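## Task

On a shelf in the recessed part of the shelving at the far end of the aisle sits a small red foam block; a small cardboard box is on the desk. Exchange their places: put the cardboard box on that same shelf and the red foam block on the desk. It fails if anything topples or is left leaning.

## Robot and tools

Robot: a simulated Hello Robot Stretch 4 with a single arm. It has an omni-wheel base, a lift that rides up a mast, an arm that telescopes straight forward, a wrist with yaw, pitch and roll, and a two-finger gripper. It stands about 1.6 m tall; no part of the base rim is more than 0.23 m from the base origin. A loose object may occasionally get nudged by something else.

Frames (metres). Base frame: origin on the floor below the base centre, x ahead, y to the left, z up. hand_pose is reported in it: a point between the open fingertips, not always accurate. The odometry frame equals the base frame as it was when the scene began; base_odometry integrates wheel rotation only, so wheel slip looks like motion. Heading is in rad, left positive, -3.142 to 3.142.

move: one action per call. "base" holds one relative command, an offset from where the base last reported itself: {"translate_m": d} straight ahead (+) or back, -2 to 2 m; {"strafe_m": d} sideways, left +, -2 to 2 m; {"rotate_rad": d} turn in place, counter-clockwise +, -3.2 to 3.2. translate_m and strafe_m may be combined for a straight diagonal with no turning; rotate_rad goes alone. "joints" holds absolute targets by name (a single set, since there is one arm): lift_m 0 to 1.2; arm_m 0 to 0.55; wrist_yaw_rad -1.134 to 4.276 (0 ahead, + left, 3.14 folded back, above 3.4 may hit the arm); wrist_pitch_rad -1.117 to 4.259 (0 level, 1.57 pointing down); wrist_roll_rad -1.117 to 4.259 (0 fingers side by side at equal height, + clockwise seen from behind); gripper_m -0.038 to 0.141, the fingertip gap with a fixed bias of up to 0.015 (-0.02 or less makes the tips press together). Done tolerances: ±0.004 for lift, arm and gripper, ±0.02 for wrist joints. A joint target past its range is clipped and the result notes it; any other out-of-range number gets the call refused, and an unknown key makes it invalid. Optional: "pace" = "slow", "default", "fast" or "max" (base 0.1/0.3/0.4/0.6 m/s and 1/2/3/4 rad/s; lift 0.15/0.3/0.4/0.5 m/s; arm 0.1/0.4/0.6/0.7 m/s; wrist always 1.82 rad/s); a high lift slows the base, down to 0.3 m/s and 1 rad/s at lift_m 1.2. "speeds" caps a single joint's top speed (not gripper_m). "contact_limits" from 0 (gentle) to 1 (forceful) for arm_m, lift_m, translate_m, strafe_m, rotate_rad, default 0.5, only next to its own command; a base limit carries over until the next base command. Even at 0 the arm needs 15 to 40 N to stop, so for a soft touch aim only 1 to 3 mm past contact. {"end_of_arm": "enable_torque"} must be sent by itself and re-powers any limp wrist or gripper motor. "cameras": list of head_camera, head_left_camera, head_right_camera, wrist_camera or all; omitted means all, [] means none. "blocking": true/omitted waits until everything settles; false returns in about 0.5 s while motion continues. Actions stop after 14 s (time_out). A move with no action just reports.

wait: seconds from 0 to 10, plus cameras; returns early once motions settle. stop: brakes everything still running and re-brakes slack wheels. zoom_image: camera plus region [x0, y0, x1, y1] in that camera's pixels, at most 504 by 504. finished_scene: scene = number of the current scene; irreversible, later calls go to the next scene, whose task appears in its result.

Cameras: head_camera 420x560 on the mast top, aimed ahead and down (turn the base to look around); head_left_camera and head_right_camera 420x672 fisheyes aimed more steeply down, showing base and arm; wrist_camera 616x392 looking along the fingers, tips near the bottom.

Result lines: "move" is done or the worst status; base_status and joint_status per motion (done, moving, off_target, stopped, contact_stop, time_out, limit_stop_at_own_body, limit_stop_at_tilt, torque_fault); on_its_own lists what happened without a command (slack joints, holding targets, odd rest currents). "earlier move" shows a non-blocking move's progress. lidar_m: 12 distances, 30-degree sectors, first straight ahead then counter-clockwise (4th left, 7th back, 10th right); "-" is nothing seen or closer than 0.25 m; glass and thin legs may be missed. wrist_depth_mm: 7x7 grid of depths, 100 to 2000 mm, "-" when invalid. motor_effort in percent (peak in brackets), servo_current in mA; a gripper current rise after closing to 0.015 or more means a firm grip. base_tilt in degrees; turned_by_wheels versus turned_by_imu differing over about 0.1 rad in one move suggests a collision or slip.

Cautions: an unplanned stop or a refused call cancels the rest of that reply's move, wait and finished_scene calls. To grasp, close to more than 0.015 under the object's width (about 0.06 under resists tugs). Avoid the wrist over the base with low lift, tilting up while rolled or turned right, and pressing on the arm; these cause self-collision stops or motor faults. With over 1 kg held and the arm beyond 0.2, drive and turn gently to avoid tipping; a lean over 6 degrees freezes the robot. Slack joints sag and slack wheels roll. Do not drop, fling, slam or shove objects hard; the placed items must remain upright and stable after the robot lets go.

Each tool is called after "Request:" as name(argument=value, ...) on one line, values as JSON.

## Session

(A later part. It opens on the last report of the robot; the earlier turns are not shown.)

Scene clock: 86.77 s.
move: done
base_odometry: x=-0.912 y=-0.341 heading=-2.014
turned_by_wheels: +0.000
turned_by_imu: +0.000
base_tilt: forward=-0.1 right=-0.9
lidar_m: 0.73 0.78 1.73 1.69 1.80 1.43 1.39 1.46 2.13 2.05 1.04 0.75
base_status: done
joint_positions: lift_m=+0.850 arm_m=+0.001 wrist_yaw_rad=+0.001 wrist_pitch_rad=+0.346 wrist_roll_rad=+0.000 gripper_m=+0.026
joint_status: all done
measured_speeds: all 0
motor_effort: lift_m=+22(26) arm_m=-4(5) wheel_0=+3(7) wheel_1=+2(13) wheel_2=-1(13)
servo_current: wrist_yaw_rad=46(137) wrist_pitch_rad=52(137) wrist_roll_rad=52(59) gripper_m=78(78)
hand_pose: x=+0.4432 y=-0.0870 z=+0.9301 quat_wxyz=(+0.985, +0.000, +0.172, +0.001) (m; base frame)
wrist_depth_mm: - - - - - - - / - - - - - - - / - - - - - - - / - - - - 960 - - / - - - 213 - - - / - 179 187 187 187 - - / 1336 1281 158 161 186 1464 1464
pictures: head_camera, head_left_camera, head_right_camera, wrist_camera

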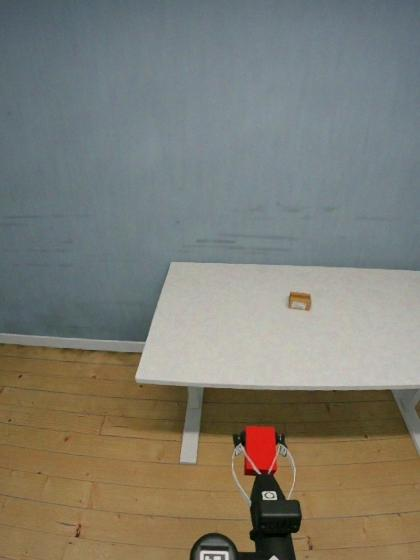

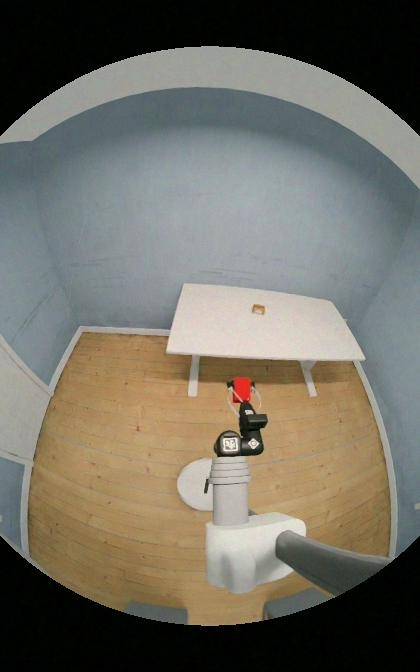

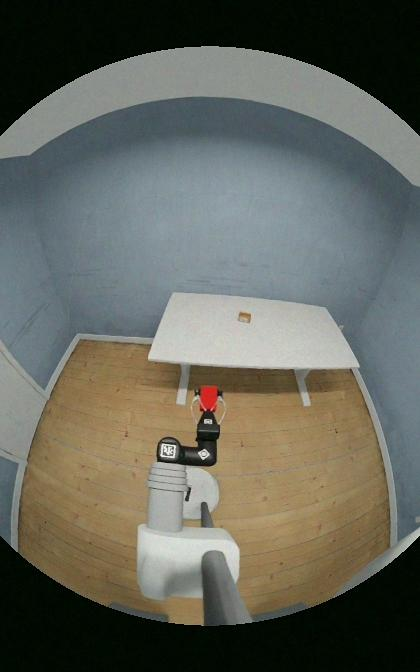

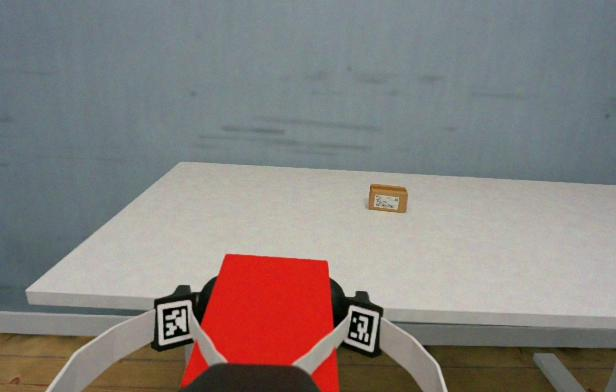

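Request:
move(joints={"arm_m": 0.22}, base={"translate_m": 0.3}, contact_limits={"translate_m": 0.2, "arm_m": 0.1})

Request:
move(joints={"lift_m": 0.73}, contact_limits={"lift_m": 0.1})

Scene clock: 90.07 s.
move: done
base_odometry: x=-1.041 y=-0.612 heading=-2.014
turned_by_wheels: +0.000
turned_by_imu: +0.000
base_tilt: forward=-0.1 right=-0.9
lidar_m: 0.44 0.46 1.76 1.67 1.76 1.74 1.65 1.72 2.13 2.04 0.60 0.45
base_status: done
joint_positions: lift_m=+0.850 arm_m=+0.220 wrist_yaw_rad=+0.001 wrist_pitch_rad=+0.346 wrist_roll_rad=+0.000 gripper_m=+0.026
joint_status: all done
measured_speeds: all 0
motor_effort: lift_m=+22(23) arm_m=+5(7) wheel_0=+3(9) wheel_1=+3(12) wheel_2=-1(14)
servo_current: wrist_yaw_rad=39(65) wrist_pitch_rad=39(72) wrist_roll_rad=52(59) gripper_m=59(78)
contact_limits: arm_m 0.1; translate_m 0.2
hand_pose: x=+0.6622 y=-0.0871 z=+0.9301 quat_wxyz=(+0.985, +0.000, +0.172, +0.000) (m; base frame)
wrist_depth_mm: - - - - - - - / - - - - - - - / - - - - - - - / - - - - - - - / - - - 213 - - - / - 178 187 187 188 473 - / - 144 154 161 167 449 -
pictures: head_camera, head_left_camera, head_right_camera, wrist_camera

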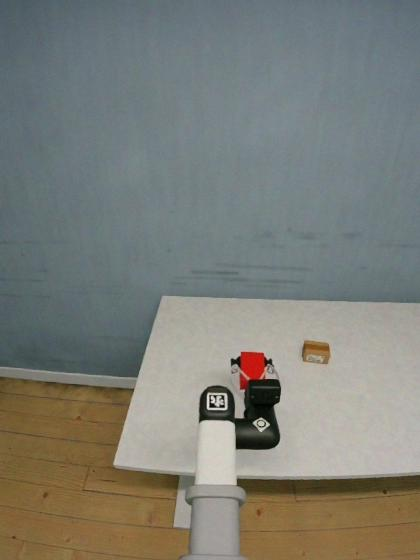

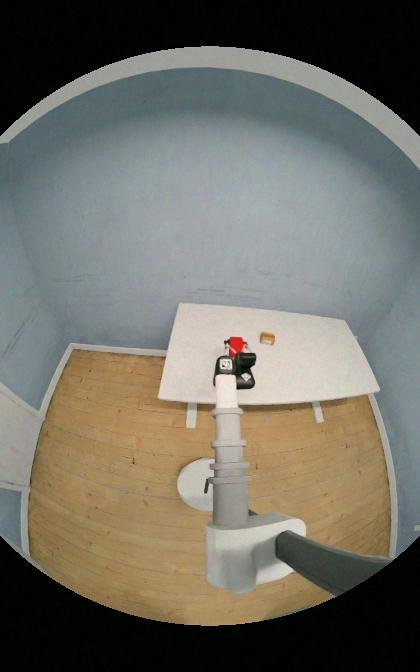

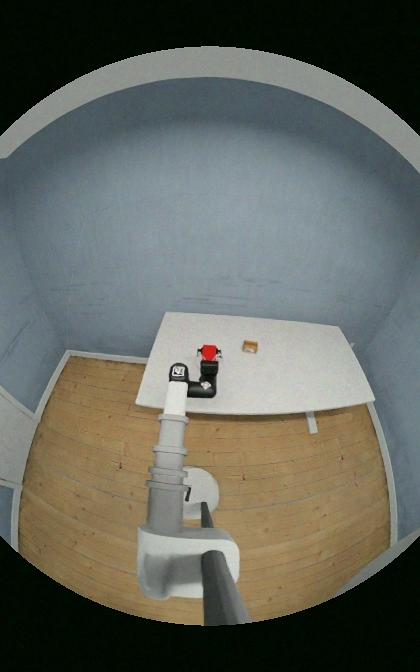

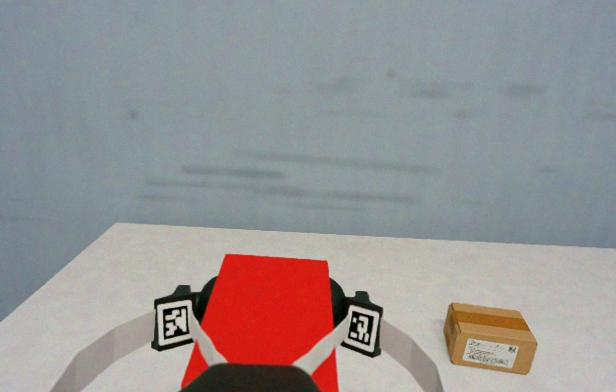

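Scene clock: 91.60 s.
move: done
base_odometry: x=-1.041 y=-0.612 heading=-2.014
turned_by_wheels: +0.000
turned_by_imu: +0.000
base_tilt: forward=-0.1 right=-0.9
lidar_m: 0.42 0.46 1.75 1.66 1.77 1.74 1.69 1.75 2.12 2.04 0.60 0.46
base_status: not commanded
joint_positions: lift_m=+0.730 arm_m=+0.220 wrist_yaw_rad=+0.001 wrist_pitch_rad=+0.346 wrist_roll_rad=+0.000 gripper_m=+0.026
joint_status: all done
measured_speeds: all 0
motor_effort: lift_m=+14(21) arm_m=+4(5) wheel_0=+3(3) wheel_1=+3(3) wheel_2=-1(1)
servo_current: wrist_yaw_rad=39(72) wrist_pitch_rad=33(59) wrist_roll_rad=46(59) gripper_m=65(78)
contact_limits: arm_m 0.1; lift_m 0.1; translate_m 0.2
hand_pose: x=+0.6622 y=-0.0871 z=+0.8107 quat_wxyz=(+0.985, +0.000, +0.172, +0.000) (m; base frame)
wrist_depth_mm: - - - - - - - / - - - - - - - / - - - - - - - / - - - - - - - / - - - 213 - 418 410 / - 178 187 188 188 - - / - 144 153 161 167 - -
pictures: head_camera, head_left_camera, head_right_camera, wrist_camera

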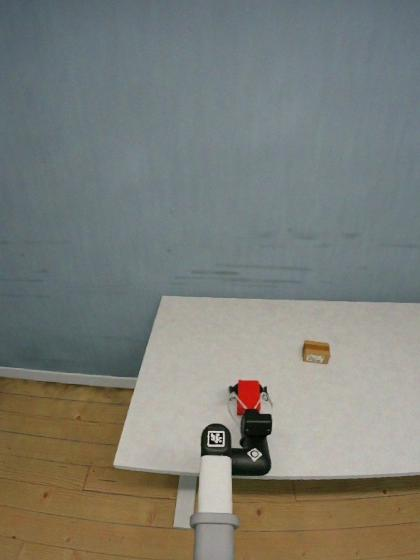

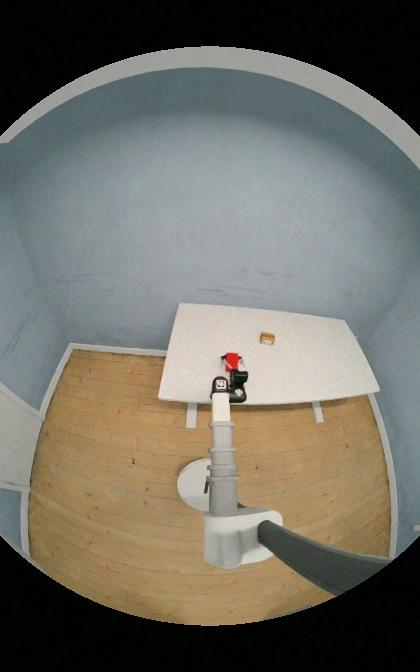

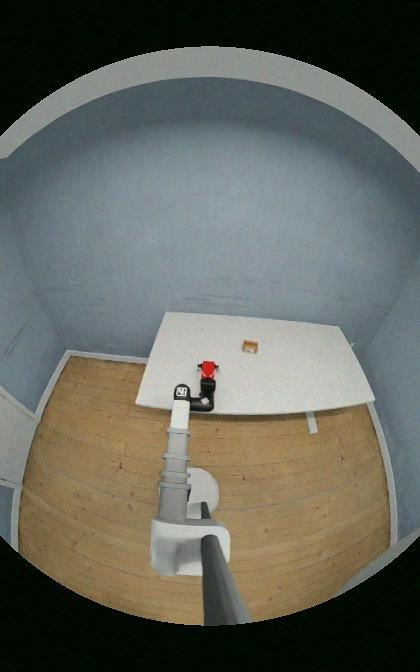

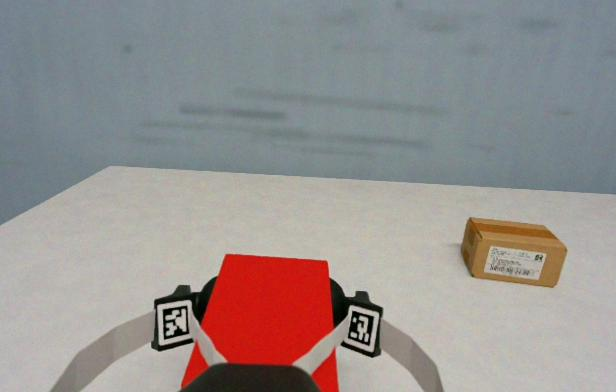

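Request:
move(joints={"lift_m": 0.705}, contact_limits={"lift_m": 0.1}, pace="slow")

Scene clock: 92.97 s.
move: done
base_odometry: x=-1.041 y=-0.612 heading=-2.014
turned_by_wheels: +0.000
turned_by_imu: +0.000
base_tilt: forward=-0.1 right=-0.9
lidar_m: 0.43 0.46 1.76 1.65 1.77 1.74 1.68 1.75 2.14 2.06 0.61 0.45
base_status: not commanded
joint_positions: lift_m=+0.705 arm_m=+0.220 wrist_yaw_rad=+0.001 wrist_pitch_rad=+0.346 wrist_roll_rad=+0.000 gripper_m=+0.026
joint_status: all done
measured_speeds: all 0
motor_effort: lift_m=+14(15) arm_m=+5(5) wheel_0=+3(3) wheel_1=+3(3) wheel_2=-1(1)
servo_current: wrist_yaw_rad=33(72) wrist_pitch_rad=39(65) wrist_roll_rad=46(52) gripper_m=46(85)
contact_limits: arm_m 0.1; lift_m 0.1; translate_m 0.2
hand_pose: x=+0.6622 y=-0.0871 z=+0.7857 quat_wxyz=(+0.985, +0.000, +0.172, +0.000) (m; base frame)
wrist_depth_mm: - - - - - - - / - - - - - - - / - - - - - - - / - - - - - 424 - / - - - 213 - 410 402 / - 178 186 187 187 - - / - 144 154 161 167 - -
pictures: head_camera, head_left_camera, head_right_camera, wrist_camera

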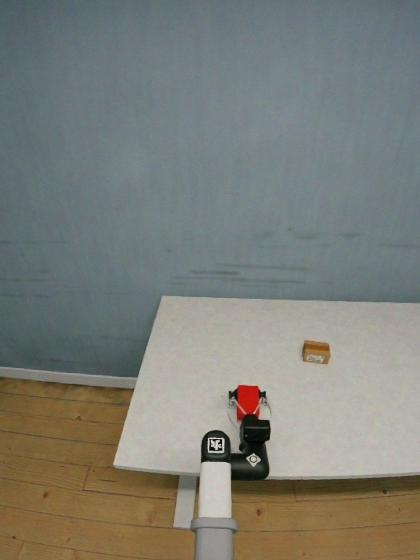

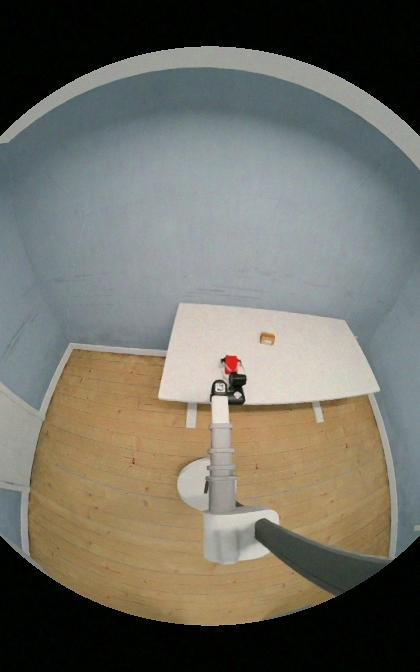

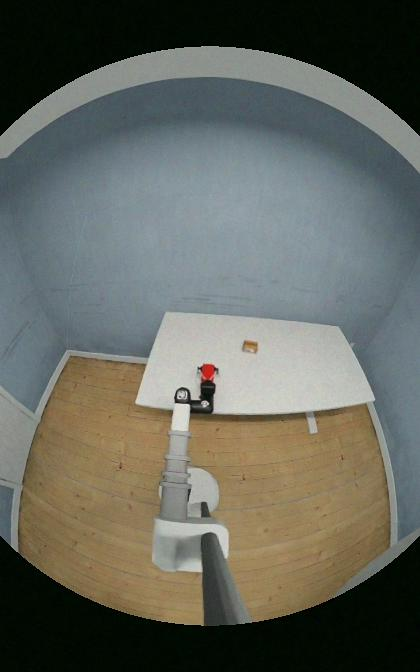

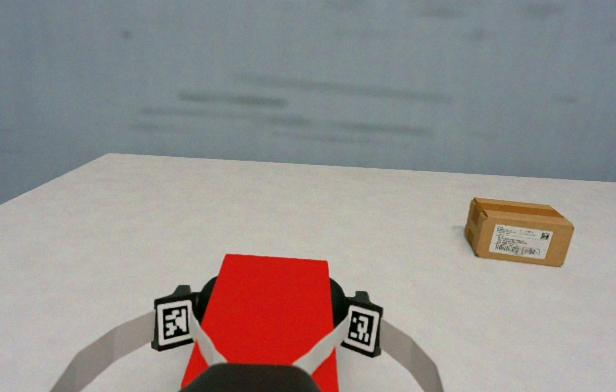

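Request:
move(joints={"lift_m": 0.685}, contact_limits={"lift_m": 0.05}, pace="slow", cameras=["wrist_camera"])

Scene clock: 94.53 s.
move: done
base_odometry: x=-1.041 y=-0.612 heading=-2.014
turned_by_wheels: +0.000
turned_by_imu: +0.000
base_tilt: forward=-0.2 right=-0.9
lidar_m: 0.44 0.46 1.76 1.67 1.76 1.74 1.67 1.74 2.14 2.05 0.62 0.46
base_status: not commanded
joint_positions: lift_m=+0.685 arm_m=+0.220 wrist_yaw_rad=+0.001 wrist_pitch_rad=+0.346 wrist_roll_rad=+0.000 gripper_m=+0.026
joint_status: all done
measured_speeds: all 0
motor_effort: lift_m=+14(15) arm_m=+4(5) wheel_0=+2(3) wheel_1=+3(3) wheel_2=-1(1)
servo_current: wrist_yaw_rad=59(72) wrist_pitch_rad=46(52) wrist_roll_rad=46(59) gripper_m=59(85)
contact_limits: arm_m 0.1; lift_m 0.05; translate_m 0.2
hand_pose: x=+0.6622 y=-0.0871 z=+0.7657 quat_wxyz=(+0.985, +0.000, +0.172, +0.000) (m; base frame)
wrist_depth_mm: - - - - - - - / - - - - - - - / - - - - - - - / - - - - - 402 392 / - - - 213 - 404 - / - 178 187 187 188 - - / - 144 153 161 168 - -
pictures: wrist_camera

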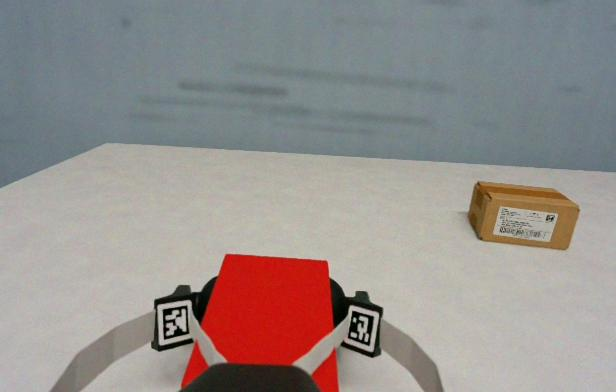

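Request:
move(joints={"lift_m": 0.672}, contact_limits={"lift_m": 0.05}, pace="slow", cameras=["wrist_camera"])

Request:
move(joints={"lift_m": 0.666}, contact_limits={"lift_m": 0.05}, pace="slow", cameras=["wrist_camera", "head_camera"])

Scene clock: 95.60 s.
move: done
base_odometry: x=-1.041 y=-0.612 heading=-2.014
turned_by_wheels: +0.000
turned_by_imu: +0.000
base_tilt: forward=-0.1 right=-0.9
lidar_m: 0.44 0.47 1.76 1.65 1.77 1.71 1.70 1.76 2.13 2.05 0.62 0.45
base_status: not commanded
joint_positions: lift_m=+0.673 arm_m=+0.220 wrist_yaw_rad=+0.001 wrist_pitch_rad=+0.346 wrist_roll_rad=+0.000 gripper_m=+0.026
joint_status: all done
measured_speeds: all 0
motor_effort: lift_m=+12(15) arm_m=+4(5) wheel_0=+3(3) wheel_1=+3(3) wheel_2=-1(1)
servo_current: wrist_yaw_rad=59(59) wrist_pitch_rad=33(52) wrist_roll_rad=52(59) gripper_m=59(72)
contact_limits: arm_m 0.1; lift_m 0.05; translate_m 0.2
hand_pose: x=+0.6622 y=-0.0871 z=+0.7529 quat_wxyz=(+0.985, +0.000, +0.172, +0.000) (m; base frame)
wrist_depth_mm: - - - - - - - / - - - - - - - / - - - - - - - / - - - - - 399 389 / - - - - - - - / - 178 187 187 188 - - / - 144 151 156 167 - -
pictures: wrist_camera

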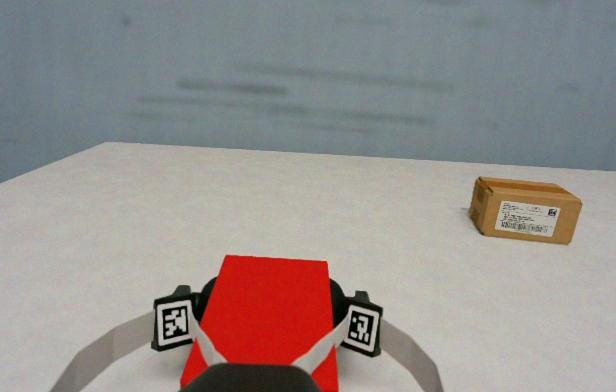

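Scene clock: 96.23 s.
move: done
base_odometry: x=-1.041 y=-0.612 heading=-2.014
turned_by_wheels: +0.000
turned_by_imu: +0.000
base_tilt: forward=-0.1 right=-0.9
lidar_m: 0.44 0.46 1.76 1.66 1.76 1.72 1.67 1.74 2.13 2.06 0.61 0.45
base_status: not commanded
joint_positions: lift_m=+0.667 arm_m=+0.220 wrist_yaw_rad=+0.001 wrist_pitch_rad=+0.346 wrist_roll_rad=+0.000 gripper_m=+0.026
joint_status: all done
measured_speeds: all 0
motor_effort: lift_m=+11(12) arm_m=+5(5) wheel_0=+3(3) wheel_1=+2(3) wheel_2=-1(1)
servo_current: wrist_yaw_rad=20(52) wrist_pitch_rad=33(59) wrist_roll_rad=46(52) gripper_m=52(78)
contact_limits: arm_m 0.1; lift_m 0.05; translate_m 0.2
hand_pose: x=+0.6622 y=-0.0871 z=+0.7470 quat_wxyz=(+0.985, +0.000, +0.172, +0.000) (m; base frame)
wrist_depth_mm: - - - - - - - / - - - - - - - / - - - - - - - / - - - - - 397 392 / - - - - - - - / - 178 187 186 186 - - / - 144 156 158 158 - -
pictures: head_camera, wrist_camera

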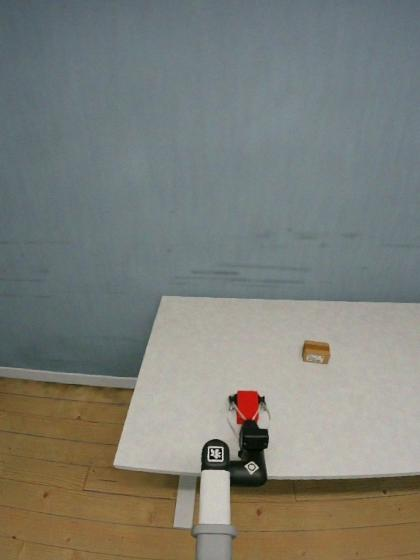

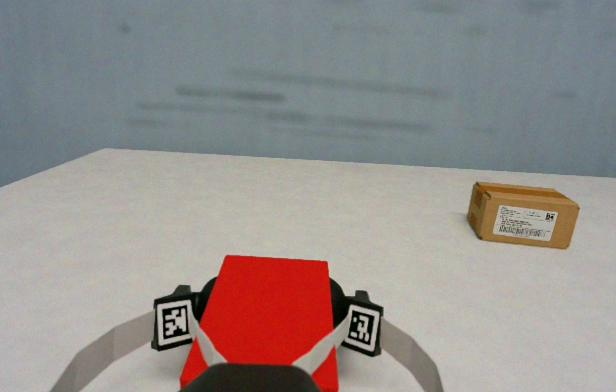

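Request:
move(joints={"lift_m": 0.671}, pace="slow", cameras=[])

Request:
move(joints={"gripper_m": 0.1}, cameras=["wrist_camera"])

Request:
move(joints={"lift_m": 0.8}, pace="slow", cameras=["wrist_camera"])

Scene clock: 97.17 s.
move: done
base_odometry: x=-1.041 y=-0.612 heading=-2.014
turned_by_wheels: +0.000
turned_by_imu: +0.000
base_tilt: forward=-0.1 right=-0.9
lidar_m: 0.44 0.45 1.76 1.67 1.75 1.74 1.68 1.75 2.13 2.06 0.59 0.45
base_status: not commanded
joint_positions: lift_m=+0.671 arm_m=+0.220 wrist_yaw_rad=+0.001 wrist_pitch_rad=+0.346 wrist_roll_rad=+0.000 gripper_m=+0.026
joint_status: all done
measured_speeds: all 0
motor_effort: lift_m=+22(22) arm_m=+5(5) wheel_0=+3(3) wheel_1=+2(3) wheel_2=-1(1)
servo_current: wrist_yaw_rad=46(59) wrist_pitch_rad=26(52) wrist_roll_rad=52(59) gripper_m=65(65)
contact_limits: arm_m 0.1; translate_m 0.2
hand_pose: x=+0.6622 y=-0.0871 z=+0.7511 quat_wxyz=(+0.985, +0.000, +0.172, +0.000) (m; base frame)
wrist_depth_mm: - - - - - - - / - - - - - - - / - - - - - - - / - - - - - 399 389 / - - - 213 - - - / - 178 186 187 186 - - / - 144 152 160 158 - -
pictures: none
No camera images: "cameras" was empty.

Scene clock: 98.77 s.
move: done
base_odometry: x=-1.041 y=-0.612 heading=-2.014
turned_by_wheels: +0.000
turned_by_imu: +0.000
base_tilt: forward=-0.1 right=-0.9
lidar_m: 0.44 0.46 1.75 1.65 1.75 1.73 1.68 1.74 2.12 2.06 0.61 0.45
base_status: not commanded
joint_positions: lift_m=+0.671 arm_m=+0.220 wrist_yaw_rad=+0.001 wrist_pitch_rad=+0.346 wrist_roll_rad=+0.000 gripper_m=+0.100
joint_status: all done
measured_speeds: all 0
motor_effort: lift_m=+22(22) arm_m=+4(5) wheel_0=+3(3) wheel_1=+3(3) wheel_2=-1(1)
servo_current: wrist_yaw_rad=52(72) wrist_pitch_rad=46(59) wrist_roll_rad=52(59) gripper_m=33(91)
contact_limits: arm_m 0.1; translate_m 0.2
hand_pose: x=+0.6622 y=-0.0872 z=+0.7511 quat_wxyz=(+0.985, +0.000, +0.172, +0.000) (m; base frame)
wrist_depth_mm: - - - - - - - / - - - - - - - / - - - - - - - / - - - - - 399 392 / - - - - - 404 - / - 190 191 194 212 - - / - - 154 158 154 - -
pictures: wrist_camera

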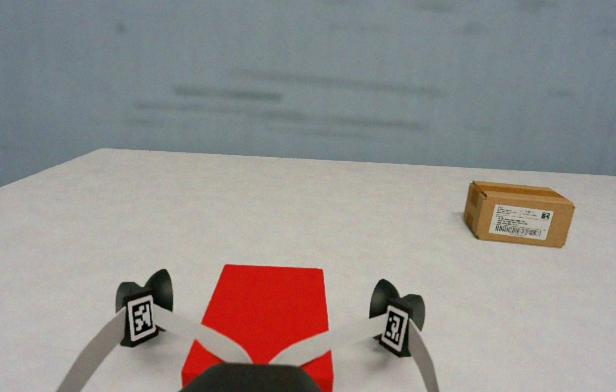

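Scene clock: 100.67 s.
move: done
base_odometry: x=-1.041 y=-0.612 heading=-2.014
turned_by_wheels: +0.000
turned_by_imu: +0.000
base_tilt: forward=-0.1 right=-0.9
lidar_m: 0.42 0.46 1.76 1.67 1.76 1.74 1.68 1.75 2.12 2.05 0.60 0.46
base_status: not commanded
joint_positions: lift_m=+0.800 arm_m=+0.220 wrist_yaw_rad=+0.001 wrist_pitch_rad=+0.346 wrist_roll_rad=+0.000 gripper_m=+0.100
joint_status: all done
measured_speeds: all 0
motor_effort: lift_m=+23(25) arm_m=+5(5) wheel_0=+3(3) wheel_1=+3(3) wheel_2=-1(1)
servo_current: wrist_yaw_rad=26(78) wrist_pitch_rad=33(59) wrist_roll_rad=52(52) gripper_m=39(52)
contact_limits: arm_m 0.1; translate_m 0.2
hand_pose: x=+0.6622 y=-0.0872 z=+0.8800 quat_wxyz=(+0.985, +0.000, +0.172, +0.000) (m; base frame)
wrist_depth_mm: - - - - - - - / - - - - - - - / - - - - - - - / - - - - - - - / - - - - - - - / - 189 - - 213 439 - / - - 137 155 153 - -
pictures: wrist_camera

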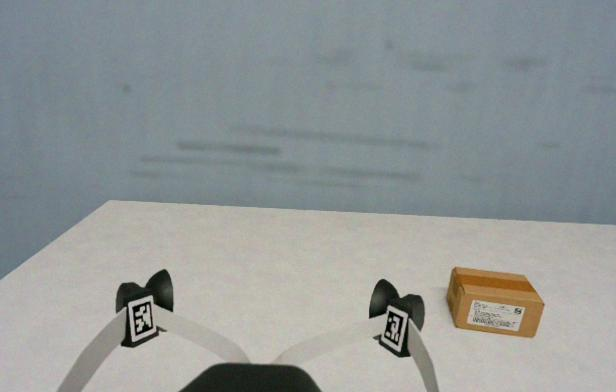

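Request:
move(base={"strafe_m": -0.243}, joints={"gripper_m": 0.135})

Request:
zoom_image(camera="wrist_camera", region=[100, 180, 440, 392])

Scene clock: 103.33 s.
move: done
base_odometry: x=-1.260 y=-0.508 heading=-2.014
turned_by_wheels: +0.000
turned_by_imu: +0.000
base_tilt: forward=-0.1 right=-0.9
lidar_m: 0.42 0.46 0.65 1.89 2.00 1.73 1.68 1.74 1.90 1.82 0.59 0.43
base_status: done
joint_positions: lift_m=+0.800 arm_m=+0.220 wrist_yaw_rad=+0.001 wrist_pitch_rad=+0.346 wrist_roll_rad=+0.000 gripper_m=+0.135
joint_status: all done
measured_speeds: all 0
motor_effort: lift_m=+22(23) arm_m=+4(5) wheel_0=+0(11) wheel_1=-2(14) wheel_2=+0(7)
servo_current: wrist_yaw_rad=39(72) wrist_pitch_rad=26(59) wrist_roll_rad=52(59) gripper_m=39(91)
contact_limits: arm_m 0.1
hand_pose: x=+0.6622 y=-0.0872 z=+0.8800 quat_wxyz=(+0.985, +0.000, +0.172, +0.000) (m; base frame)
wrist_depth_mm: - - - - - - - / - - - - - - - / - - - - - - - / - - - - - - - / - - - - - - - / - 187 418 421 196 - - / - - 146 154 - - -
pictures: head_camera, head_left_camera, head_right_camera, wrist_camera

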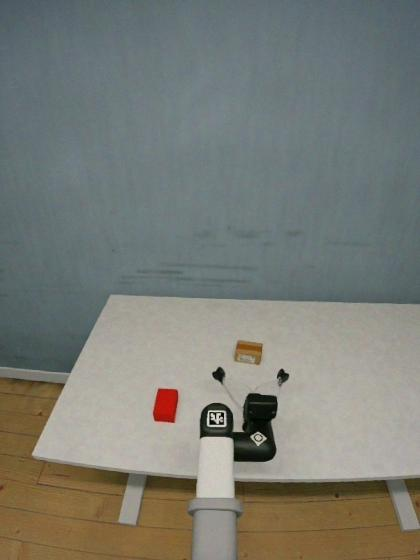

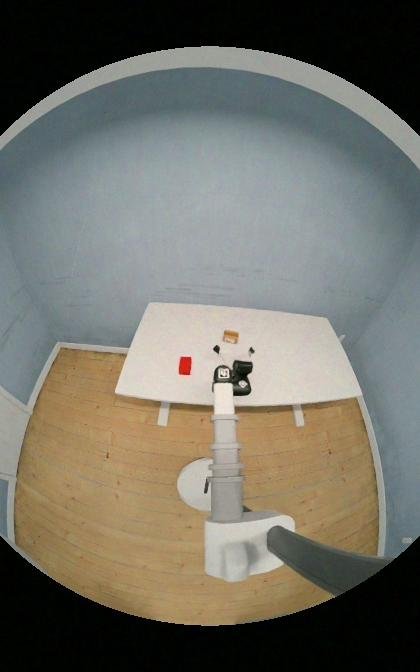

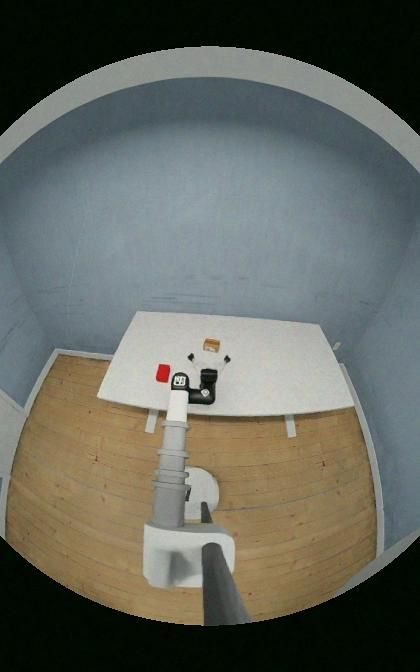

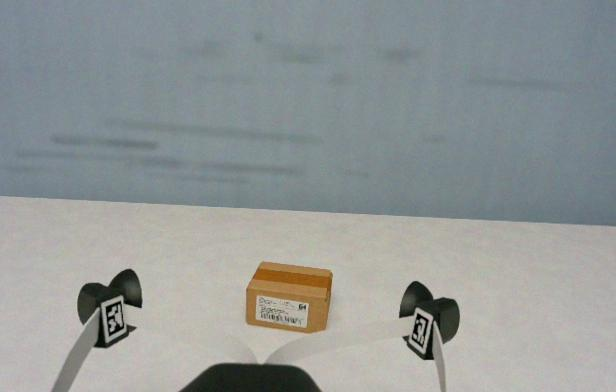

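Scaled by 1.482.

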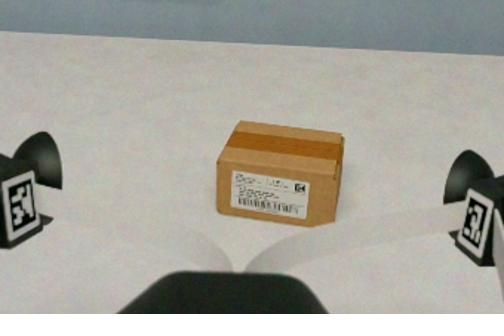

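Request:
move(base={"strafe_m": -0.01}, joints={"arm_m": 0.435}, cameras=["wrist_camera", "head_camera"])

Request:
move(joints={"lift_m": 0.72}, contact_limits={"lift_m": 0.1}, pace="slow", cameras=["wrist_camera", "head_camera"])

Scene clock: 105.57 s.
move: done
base_odometry: x=-1.269 y=-0.503 heading=-2.014
turned_by_wheels: +0.000
turned_by_imu: +0.001
base_tilt: forward=-0.1 right=-0.9
lidar_m: 0.41 0.46 0.65 1.92 2.01 1.74 1.68 1.74 1.89 1.80 0.60 0.44
base_status: done
joint_positions: lift_m=+0.800 arm_m=+0.435 wrist_yaw_rad=+0.001 wrist_pitch_rad=+0.346 wrist_roll_rad=+0.000 gripper_m=+0.135
joint_status: all done
measured_speeds: all 0
motor_effort: lift_m=+22(23) arm_m=+4(6) wheel_0=+4(10) wheel_1=-1(12) wheel_2=+0(6)
servo_current: wrist_yaw_rad=39(65) wrist_pitch_rad=39(59) wrist_roll_rad=52(52) gripper_m=33(46)
hand_pose: x=+0.8772 y=-0.0872 z=+0.8800 quat_wxyz=(+0.985, +0.000, +0.172, +0.000) (m; base frame)
wrist_depth_mm: - - - - - - - / - - - - - - - / - - - - - - - / - - - - - - - / - - - - - - - / - 187 - - 195 - - / - - 146 154 - - -
pictures: head_camera, wrist_camera

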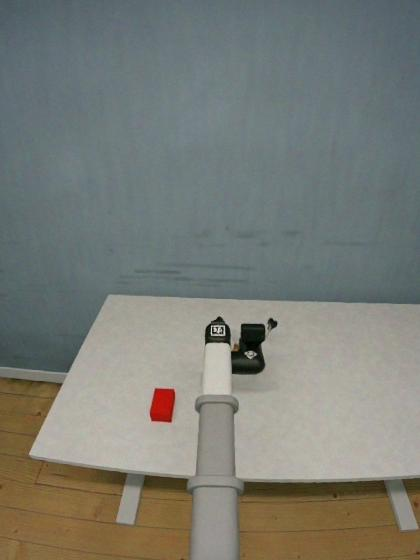

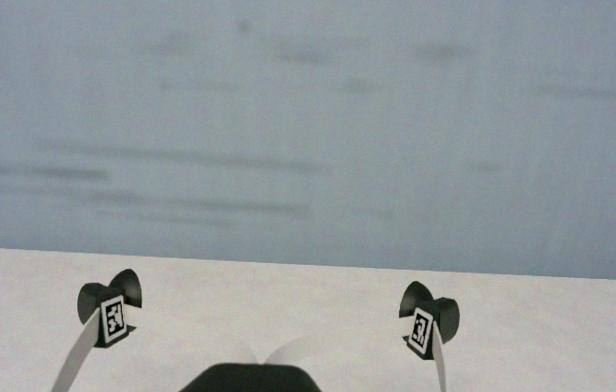

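Scene clock: 107.10 s.
move: done
base_odometry: x=-1.269 y=-0.503 heading=-2.014
turned_by_wheels: +0.000
turned_by_imu: +0.000
base_tilt: forward=-0.2 right=-0.9
lidar_m: 0.42 0.43 0.63 1.90 2.01 1.72 1.68 1.75 1.87 1.80 0.59 0.44
base_status: not commanded
joint_positions: lift_m=+0.720 arm_m=+0.435 wrist_yaw_rad=+0.001 wrist_pitch_rad=+0.346 wrist_roll_rad=+0.000 gripper_m=+0.135
joint_status: all done
measured_speeds: all 0
motor_effort: lift_m=+14(21) arm_m=+4(5) wheel_0=+4(4) wheel_1=-2(2) wheel_2=+0(0)
servo_current: wrist_yaw_rad=59(59) wrist_pitch_rad=33(52) wrist_roll_rad=46(52) gripper_m=33(46)
contact_limits: lift_m 0.1
hand_pose: x=+0.8772 y=-0.0872 z=+0.8007 quat_wxyz=(+0.985, +0.000, +0.172, +0.000) (m; base frame)
wrist_depth_mm: - - - - - - - / - - - - - - - / - - - - - - - / - - - - - - - / - - - - - - - / - 186 - - 196 - - / - - 154 170 187 - -
pictures: head_camera, wrist_camera

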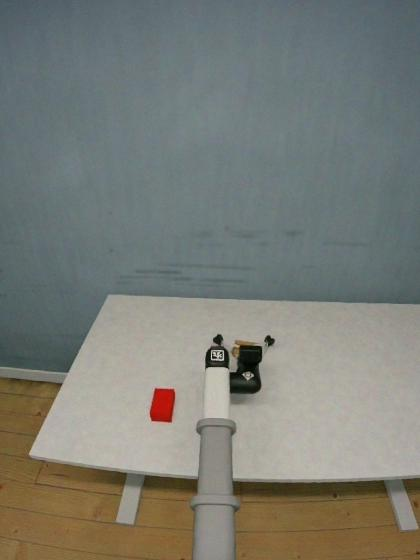

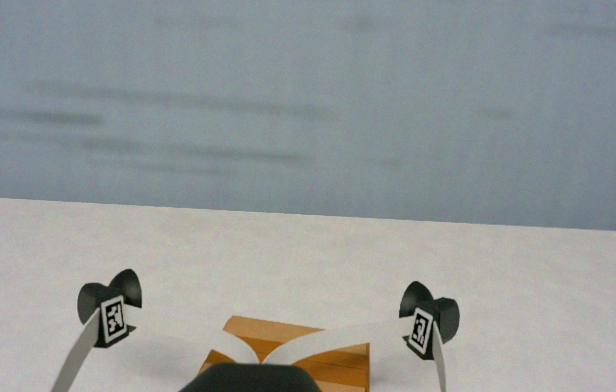

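Request:
move(base={"strafe_m": -0.012}, joints={"lift_m": 0.69}, contact_limits={"lift_m": 0.1}, pace="slow", cameras=["wrist_camera"])

Scene clock: 108.43 s.
move: done
base_odometry: x=-1.280 y=-0.498 heading=-2.014
turned_by_wheels: +0.000
turned_by_imu: +0.000
base_tilt: forward=-0.1 right=-0.9
lidar_m: 0.42 0.44 0.66 1.93 2.03 1.73 1.68 1.75 1.87 1.79 0.61 0.45
base_status: done
joint_positions: lift_m=+0.690 arm_m=+0.435 wrist_yaw_rad=+0.001 wrist_pitch_rad=+0.346 wrist_roll_rad=+0.000 gripper_m=+0.135
joint_status: all done
measured_speeds: all 0
motor_effort: lift_m=+14(14) arm_m=+4(5) wheel_0=+3(9) wheel_1=-4(10) wheel_2=+0(4)
servo_current: wrist_yaw_rad=39(65) wrist_pitch_rad=26(65) wrist_roll_rad=39(52) gripper_m=39(52)
contact_limits: lift_m 0.1
hand_pose: x=+0.8772 y=-0.0872 z=+0.7707 quat_wxyz=(+0.985, +0.000, +0.172, +0.000) (m; base frame)
wrist_depth_mm: - - - - - - - / - - - - - - - / - - - - - - - / - - - - - - - / - - - - - - - / - 186 195 206 196 - - / - - 177 170 - - -
pictures: wrist_camera

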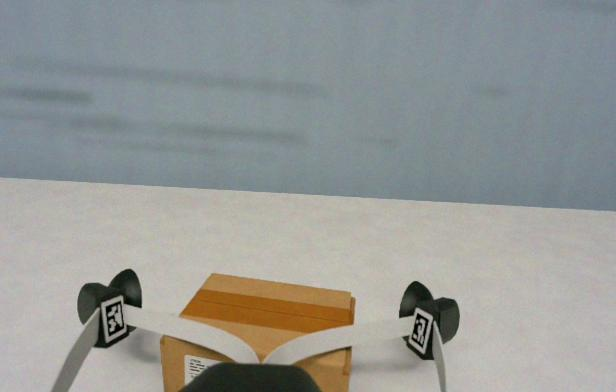

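Request:
move(joints={"lift_m": 0.675}, contact_limits={"lift_m": 0.1}, pace="slow", cameras=["wrist_camera"])

Request:
move(joints={"gripper_m": 0.045}, cameras=["wrist_camera"])

Scene clock: 109.47 s.
move: done
base_odometry: x=-1.280 y=-0.498 heading=-2.014
turned_by_wheels: +0.000
turned_by_imu: +0.000
base_tilt: forward=-0.1 right=-0.9
lidar_m: 0.41 0.44 0.65 1.91 2.04 1.73 1.69 1.74 1.88 1.80 0.61 0.45
base_status: not commanded
joint_positions: lift_m=+0.676 arm_m=+0.435 wrist_yaw_rad=+0.001 wrist_pitch_rad=+0.346 wrist_roll_rad=+0.000 gripper_m=+0.135
joint_status: all done
measured_speeds: all 0
motor_effort: lift_m=+12(14) arm_m=+5(5) wheel_0=+3(3) wheel_1=-3(4) wheel_2=+0(0)
servo_current: wrist_yaw_rad=33(65) wrist_pitch_rad=46(59) wrist_roll_rad=52(59) gripper_m=46(59)
contact_limits: lift_m 0.1
hand_pose: x=+0.8772 y=-0.0872 z=+0.7559 quat_wxyz=(+0.985, +0.000, +0.172, +0.000) (m; base frame)
wrist_depth_mm: - - - - - - - / - - - - - - - / - - - - - - - / - - - - - - - / - - - - - - - / - 187 191 200 195 - - / - - 168 168 - - -
pictures: wrist_camera

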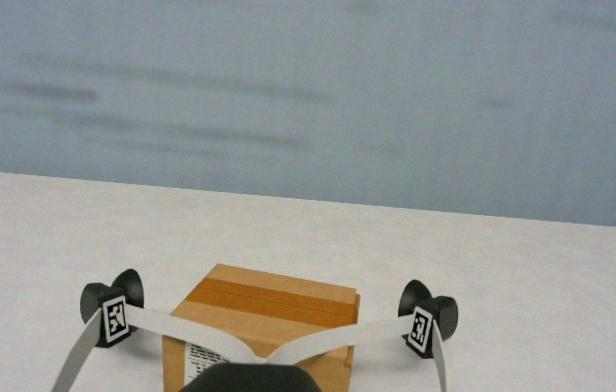

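Scene clock: 111.33 s.
move: done
base_odometry: x=-1.280 y=-0.498 heading=-2.014
turned_by_wheels: +0.000
turned_by_imu: +0.000
base_tilt: forward=-0.1 right=-0.9
lidar_m: 0.41 0.46 0.66 1.92 2.04 1.74 1.68 1.73 1.87 1.79 0.59 0.45
base_status: not commanded
joint_positions: lift_m=+0.675 arm_m=+0.435 wrist_yaw_rad=+0.001 wrist_pitch_rad=+0.346 wrist_roll_rad=+0.000 gripper_m=+0.046
joint_status: all done
measured_speeds: all 0
motor_effort: lift_m=+14(14) arm_m=+4(5) wheel_0=+3(3) wheel_1=-4(4) wheel_2=+0(0)
servo_current: wrist_yaw_rad=39(78) wrist_pitch_rad=46(59) wrist_roll_rad=52(59) gripper_m=85(189)
contact_limits: lift_m 0.1
hand_pose: x=+0.8772 y=-0.0872 z=+0.7557 quat_wxyz=(+0.985, +0.000, +0.172, +0.000) (m; base frame)
wrist_depth_mm: - - - - - - - / - - - - - - - / - - - - - - - / - - - - - - - / - - 207 - - - - / - 178 178 177 187 - - / 131 178 148 150 175 - -
pictures: wrist_camera

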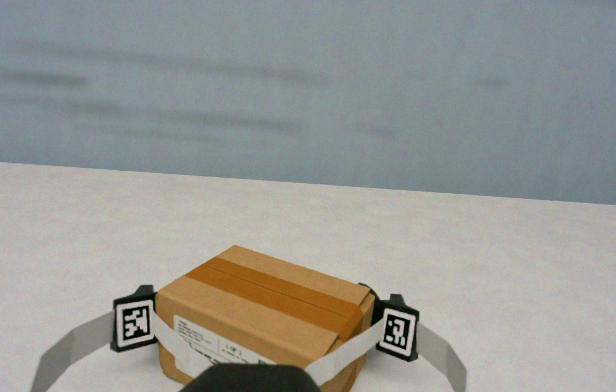

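Request:
move(joints={"gripper_m": 0.135}, cameras=["wrist_camera"])

Scene clock: 113.40 s.
move: done
base_odometry: x=-1.280 y=-0.498 heading=-2.014
turned_by_wheels: +0.000
turned_by_imu: +0.000
base_tilt: forward=-0.1 right=-0.9
lidar_m: 0.42 0.45 0.65 1.90 2.03 1.74 1.69 1.74 1.87 1.80 0.60 0.43
base_status: not commanded
joint_positions: lift_m=+0.675 arm_m=+0.435 wrist_yaw_rad=+0.001 wrist_pitch_rad=+0.346 wrist_roll_rad=+0.000 gripper_m=+0.135
joint_status: all done
measured_speeds: all 0
motor_effort: lift_m=+14(14) arm_m=+4(5) wheel_0=+3(3) wheel_1=-4(4) wheel_2=+0(0)
servo_current: wrist_yaw_rad=26(59) wrist_pitch_rad=39(52) wrist_roll_rad=52(59) gripper_m=33(91)
contact_limits: lift_m 0.1
hand_pose: x=+0.8772 y=-0.0872 z=+0.7557 quat_wxyz=(+0.985, +0.000, +0.172, +0.000) (m; base frame)
wrist_depth_mm: - - - - - - - / - - - - - - - / - - - - - - - / - - - - - - - / - - 214 220 - - - / - 189 187 183 196 - - / - - 169 170 - - -
pictures: wrist_camera

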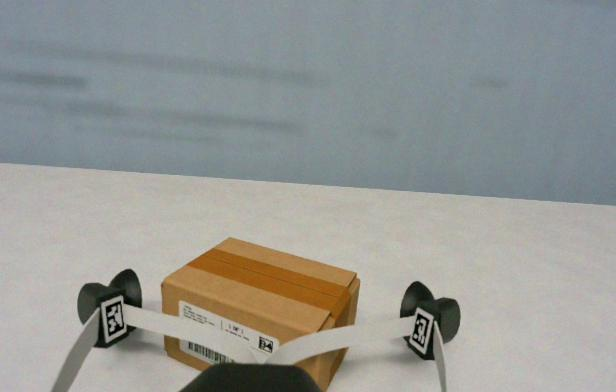

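Request:
move(joints={"lift_m": 0.76}, cameras=[])

Request:
move(joints={"wrist_yaw_rad": -0.5, "arm_m": 0.51}, base={"strafe_m": 0.119}, cameras=["wrist_camera", "head_camera"])

Request:
move(joints={"lift_m": 0.71}, contact_limits={"lift_m": 0.1}, pace="slow", cameras=["wrist_camera"])

Scene clock: 116.43 s.
move: done
base_odometry: x=-1.280 y=-0.498 heading=-2.014
turned_by_wheels: +0.000
turned_by_imu: +0.001
base_tilt: forward=-0.1 right=-0.9
lidar_m: 0.42 0.45 0.65 1.91 2.03 1.75 1.69 1.75 1.85 1.79 0.60 0.44
base_status: not commanded
joint_positions: lift_m=+0.760 arm_m=+0.435 wrist_yaw_rad=+0.001 wrist_pitch_rad=+0.346 wrist_roll_rad=+0.000 gripper_m=+0.135
joint_status: all done
measured_speeds: all 0
motor_effort: lift_m=+22(24) arm_m=+5(5) wheel_0=+3(3) wheel_1=-4(4) wheel_2=+0(0)
servo_current: wrist_yaw_rad=26(65) wrist_pitch_rad=33(59) wrist_roll_rad=39(52) gripper_m=26(52)
hand_pose: x=+0.8772 y=-0.0872 z=+0.8400 quat_wxyz=(+0.985, +0.000, +0.172, +0.000) (m; base frame)
wrist_depth_mm: - - - - - - - / - - - - - - - / - - - - - - - / - - - - - - - / - - - - - - - / - 187 - - 195 - - / - - 146 154 - - -
pictures: none
No camera images: "cameras" was empty.

Scene clock: 118.00 s.
move: done
base_odometry: x=-1.173 y=-0.549 heading=-2.014
turned_by_wheels: +0.000
turned_by_imu: +0.000
base_tilt: forward=-0.1 right=-0.9
lidar_m: 0.43 0.45 1.76 1.80 1.89 1.74 1.70 1.75 1.98 1.92 0.61 0.45
base_status: done
joint_positions: lift_m=+0.760 arm_m=+0.510 wrist_yaw_rad=-0.499 wrist_pitch_rad=+0.346 wrist_roll_rad=+0.000 gripper_m=+0.135
joint_status: all done
measured_speeds: all 0
motor_effort: lift_m=+22(23) arm_m=+4(8) wheel_0=+0(11) wheel_1=+3(12) wheel_2=+0(5)
servo_current: wrist_yaw_rad=52(104) wrist_pitch_rad=39(59) wrist_roll_rad=59(59) gripper_m=46(46)
hand_pose: x=+0.8773 y=-0.2065 z=+0.8400 quat_wxyz=(+0.955, +0.043, +0.167, -0.243) (m; base frame)
wrist_depth_mm: - - - - - - - / - - - - - - - / - - - - - - - / - - - - - - - / - - - - - - - / - 187 - - 195 - - / - - 145 154 - - -
pictures: head_camera, wrist_camera

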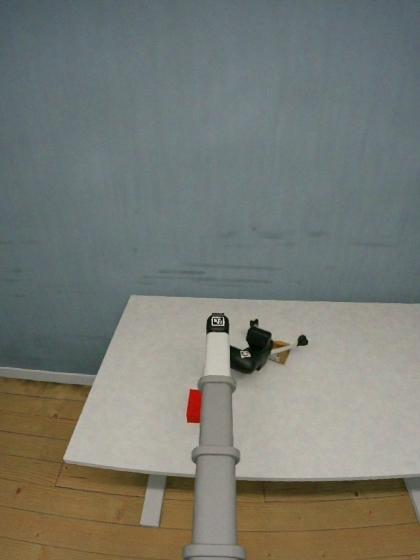

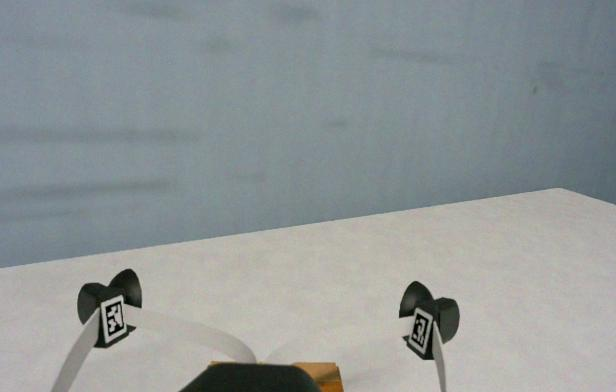

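Scene clock: 119.30 s.
move: done
base_odometry: x=-1.173 y=-0.549 heading=-2.014
turned_by_wheels: +0.000
turned_by_imu: +0.000
base_tilt: forward=-0.1 right=-0.9
lidar_m: 0.42 0.46 1.78 1.80 1.89 1.74 1.70 1.74 1.98 1.91 0.61 0.44
base_status: not commanded
joint_positions: lift_m=+0.710 arm_m=+0.510 wrist_yaw_rad=-0.499 wrist_pitch_rad=+0.346 wrist_roll_rad=+0.000 gripper_m=+0.135
joint_status: all done
measured_speeds: all 0
motor_effort: lift_m=+14(21) arm_m=+4(5) wheel_0=+0(0) wheel_1=+3(4) wheel_2=+0(0)
servo_current: wrist_yaw_rad=46(72) wrist_pitch_rad=33(59) wrist_roll_rad=39(59) gripper_m=33(52)
contact_limits: lift_m 0.1
hand_pose: x=+0.8773 y=-0.2065 z=+0.7907 quat_wxyz=(+0.955, +0.043, +0.167, -0.243) (m; base frame)
wrist_depth_mm: - - - - - - - / - - - - - - - / - - - - - - - / - - - - - - - / - - - - - - - / - 186 224 230 196 - - / - - 160 170 187 - -
pictures: wrist_camera

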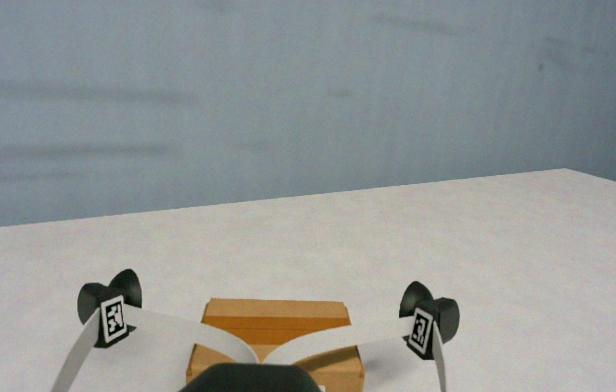

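Request:
move(joints={"lift_m": 0.676}, contact_limits={"lift_m": 0.1}, pace="slow", cameras=["wrist_camera"])

Request:
move(joints={"gripper_m": 0.045}, cameras=["wrist_camera"])

Scene clock: 120.67 s.
move: done
base_odometry: x=-1.173 y=-0.549 heading=-2.014
turned_by_wheels: +0.000
turned_by_imu: +0.000
base_tilt: forward=-0.1 right=-0.9
lidar_m: 0.43 0.46 1.78 1.80 1.90 1.72 1.71 1.76 1.98 1.92 0.59 0.43
base_status: not commanded
joint_positions: lift_m=+0.676 arm_m=+0.510 wrist_yaw_rad=-0.499 wrist_pitch_rad=+0.346 wrist_roll_rad=+0.000 gripper_m=+0.135
joint_status: all done
measured_speeds: all 0
motor_effort: lift_m=+14(15) arm_m=+4(5) wheel_0=+0(1) wheel_1=+3(3) wheel_2=+0(0)
servo_current: wrist_yaw_rad=52(59) wrist_pitch_rad=39(46) wrist_roll_rad=52(52) gripper_m=26(46)
contact_limits: lift_m 0.1
hand_pose: x=+0.8773 y=-0.2065 z=+0.7567 quat_wxyz=(+0.955, +0.043, +0.167, -0.243) (m; base frame)
wrist_depth_mm: - - - - - - - / - - - - - - - / - - - - - - - / - - - - - - - / - - 216 221 - - - / - 187 185 190 191 - - / - - 160 171 187 - -
pictures: wrist_camera

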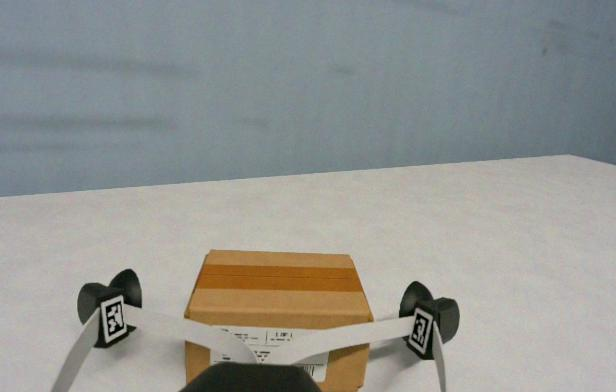

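Scene clock: 122.53 s.
move: done
base_odometry: x=-1.173 y=-0.549 heading=-2.014
turned_by_wheels: +0.000
turned_by_imu: +0.000
base_tilt: forward=-0.1 right=-0.9
lidar_m: 0.43 0.45 1.77 1.80 1.92 1.74 1.69 1.75 1.97 1.91 0.61 0.45
base_status: not commanded
joint_positions: lift_m=+0.676 arm_m=+0.510 wrist_yaw_rad=-0.499 wrist_pitch_rad=+0.346 wrist_roll_rad=+0.000 gripper_m=+0.046
joint_status: all done
measured_speeds: all 0
motor_effort: lift_m=+14(14) arm_m=+5(5) wheel_0=+0(0) wheel_1=+3(4) wheel_2=+0(0)
servo_current: wrist_yaw_rad=39(78) wrist_pitch_rad=39(52) wrist_roll_rad=46(59) gripper_m=78(143)
contact_limits: lift_m 0.1
hand_pose: x=+0.8773 y=-0.2065 z=+0.7567 quat_wxyz=(+0.955, +0.043, +0.167, -0.243) (m; base frame)
wrist_depth_mm: - - - - - - - / - - - - - - - / - - - - - - - / - - - - - - - / - - 211 217 - - - / - 181 179 180 187 - - / 129 - 180 181 178 - -
pictures: wrist_camera

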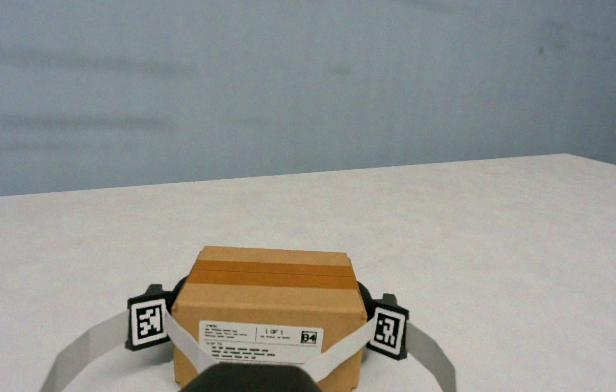

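Request:
move(joints={"lift_m": 0.8}, pace="slow", cameras=["wrist_camera", "head_camera"])

Scene clock: 124.60 s.
move: done
base_odometry: x=-1.173 y=-0.549 heading=-2.014
turned_by_wheels: +0.000
turned_by_imu: +0.000
base_tilt: forward=-0.1 right=-0.9
lidar_m: 0.43 0.46 1.75 1.80 1.90 1.74 1.70 1.74 2.00 1.91 0.59 0.45
base_status: not commanded
joint_positions: lift_m=+0.800 arm_m=+0.510 wrist_yaw_rad=-0.499 wrist_pitch_rad=+0.346 wrist_roll_rad=+0.000 gripper_m=+0.046
joint_status: all done
measured_speeds: all 0
motor_effort: lift_m=+23(25) arm_m=+4(5) wheel_0=+0(0) wheel_1=+3(4) wheel_2=+0(0)
servo_current: wrist_yaw_rad=59(65) wrist_pitch_rad=59(59) wrist_roll_rad=52(59) gripper_m=65(104)
hand_pose: x=+0.8773 y=-0.2065 z=+0.8799 quat_wxyz=(+0.955, +0.043, +0.167, -0.243) (m; base frame)
wrist_depth_mm: - - - - - - - / - - - - - - - / - - - - - - - / - - - - - - - / - - 211 217 - - - / - 180 179 180 188 - - / 129 - 180 181 179 - -
pictures: head_camera, wrist_camera

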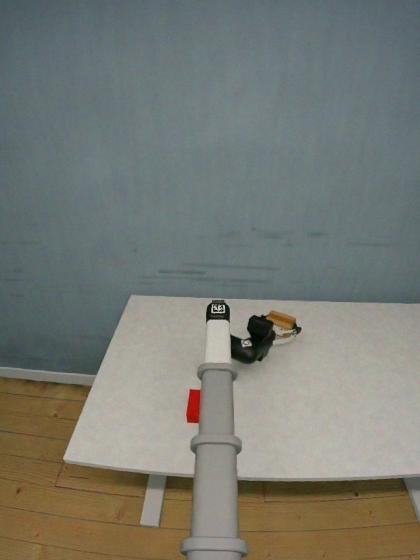

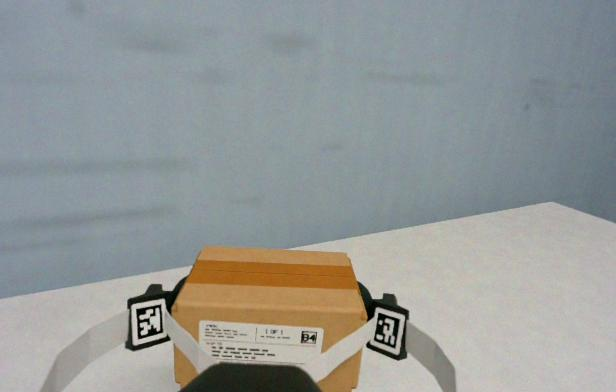

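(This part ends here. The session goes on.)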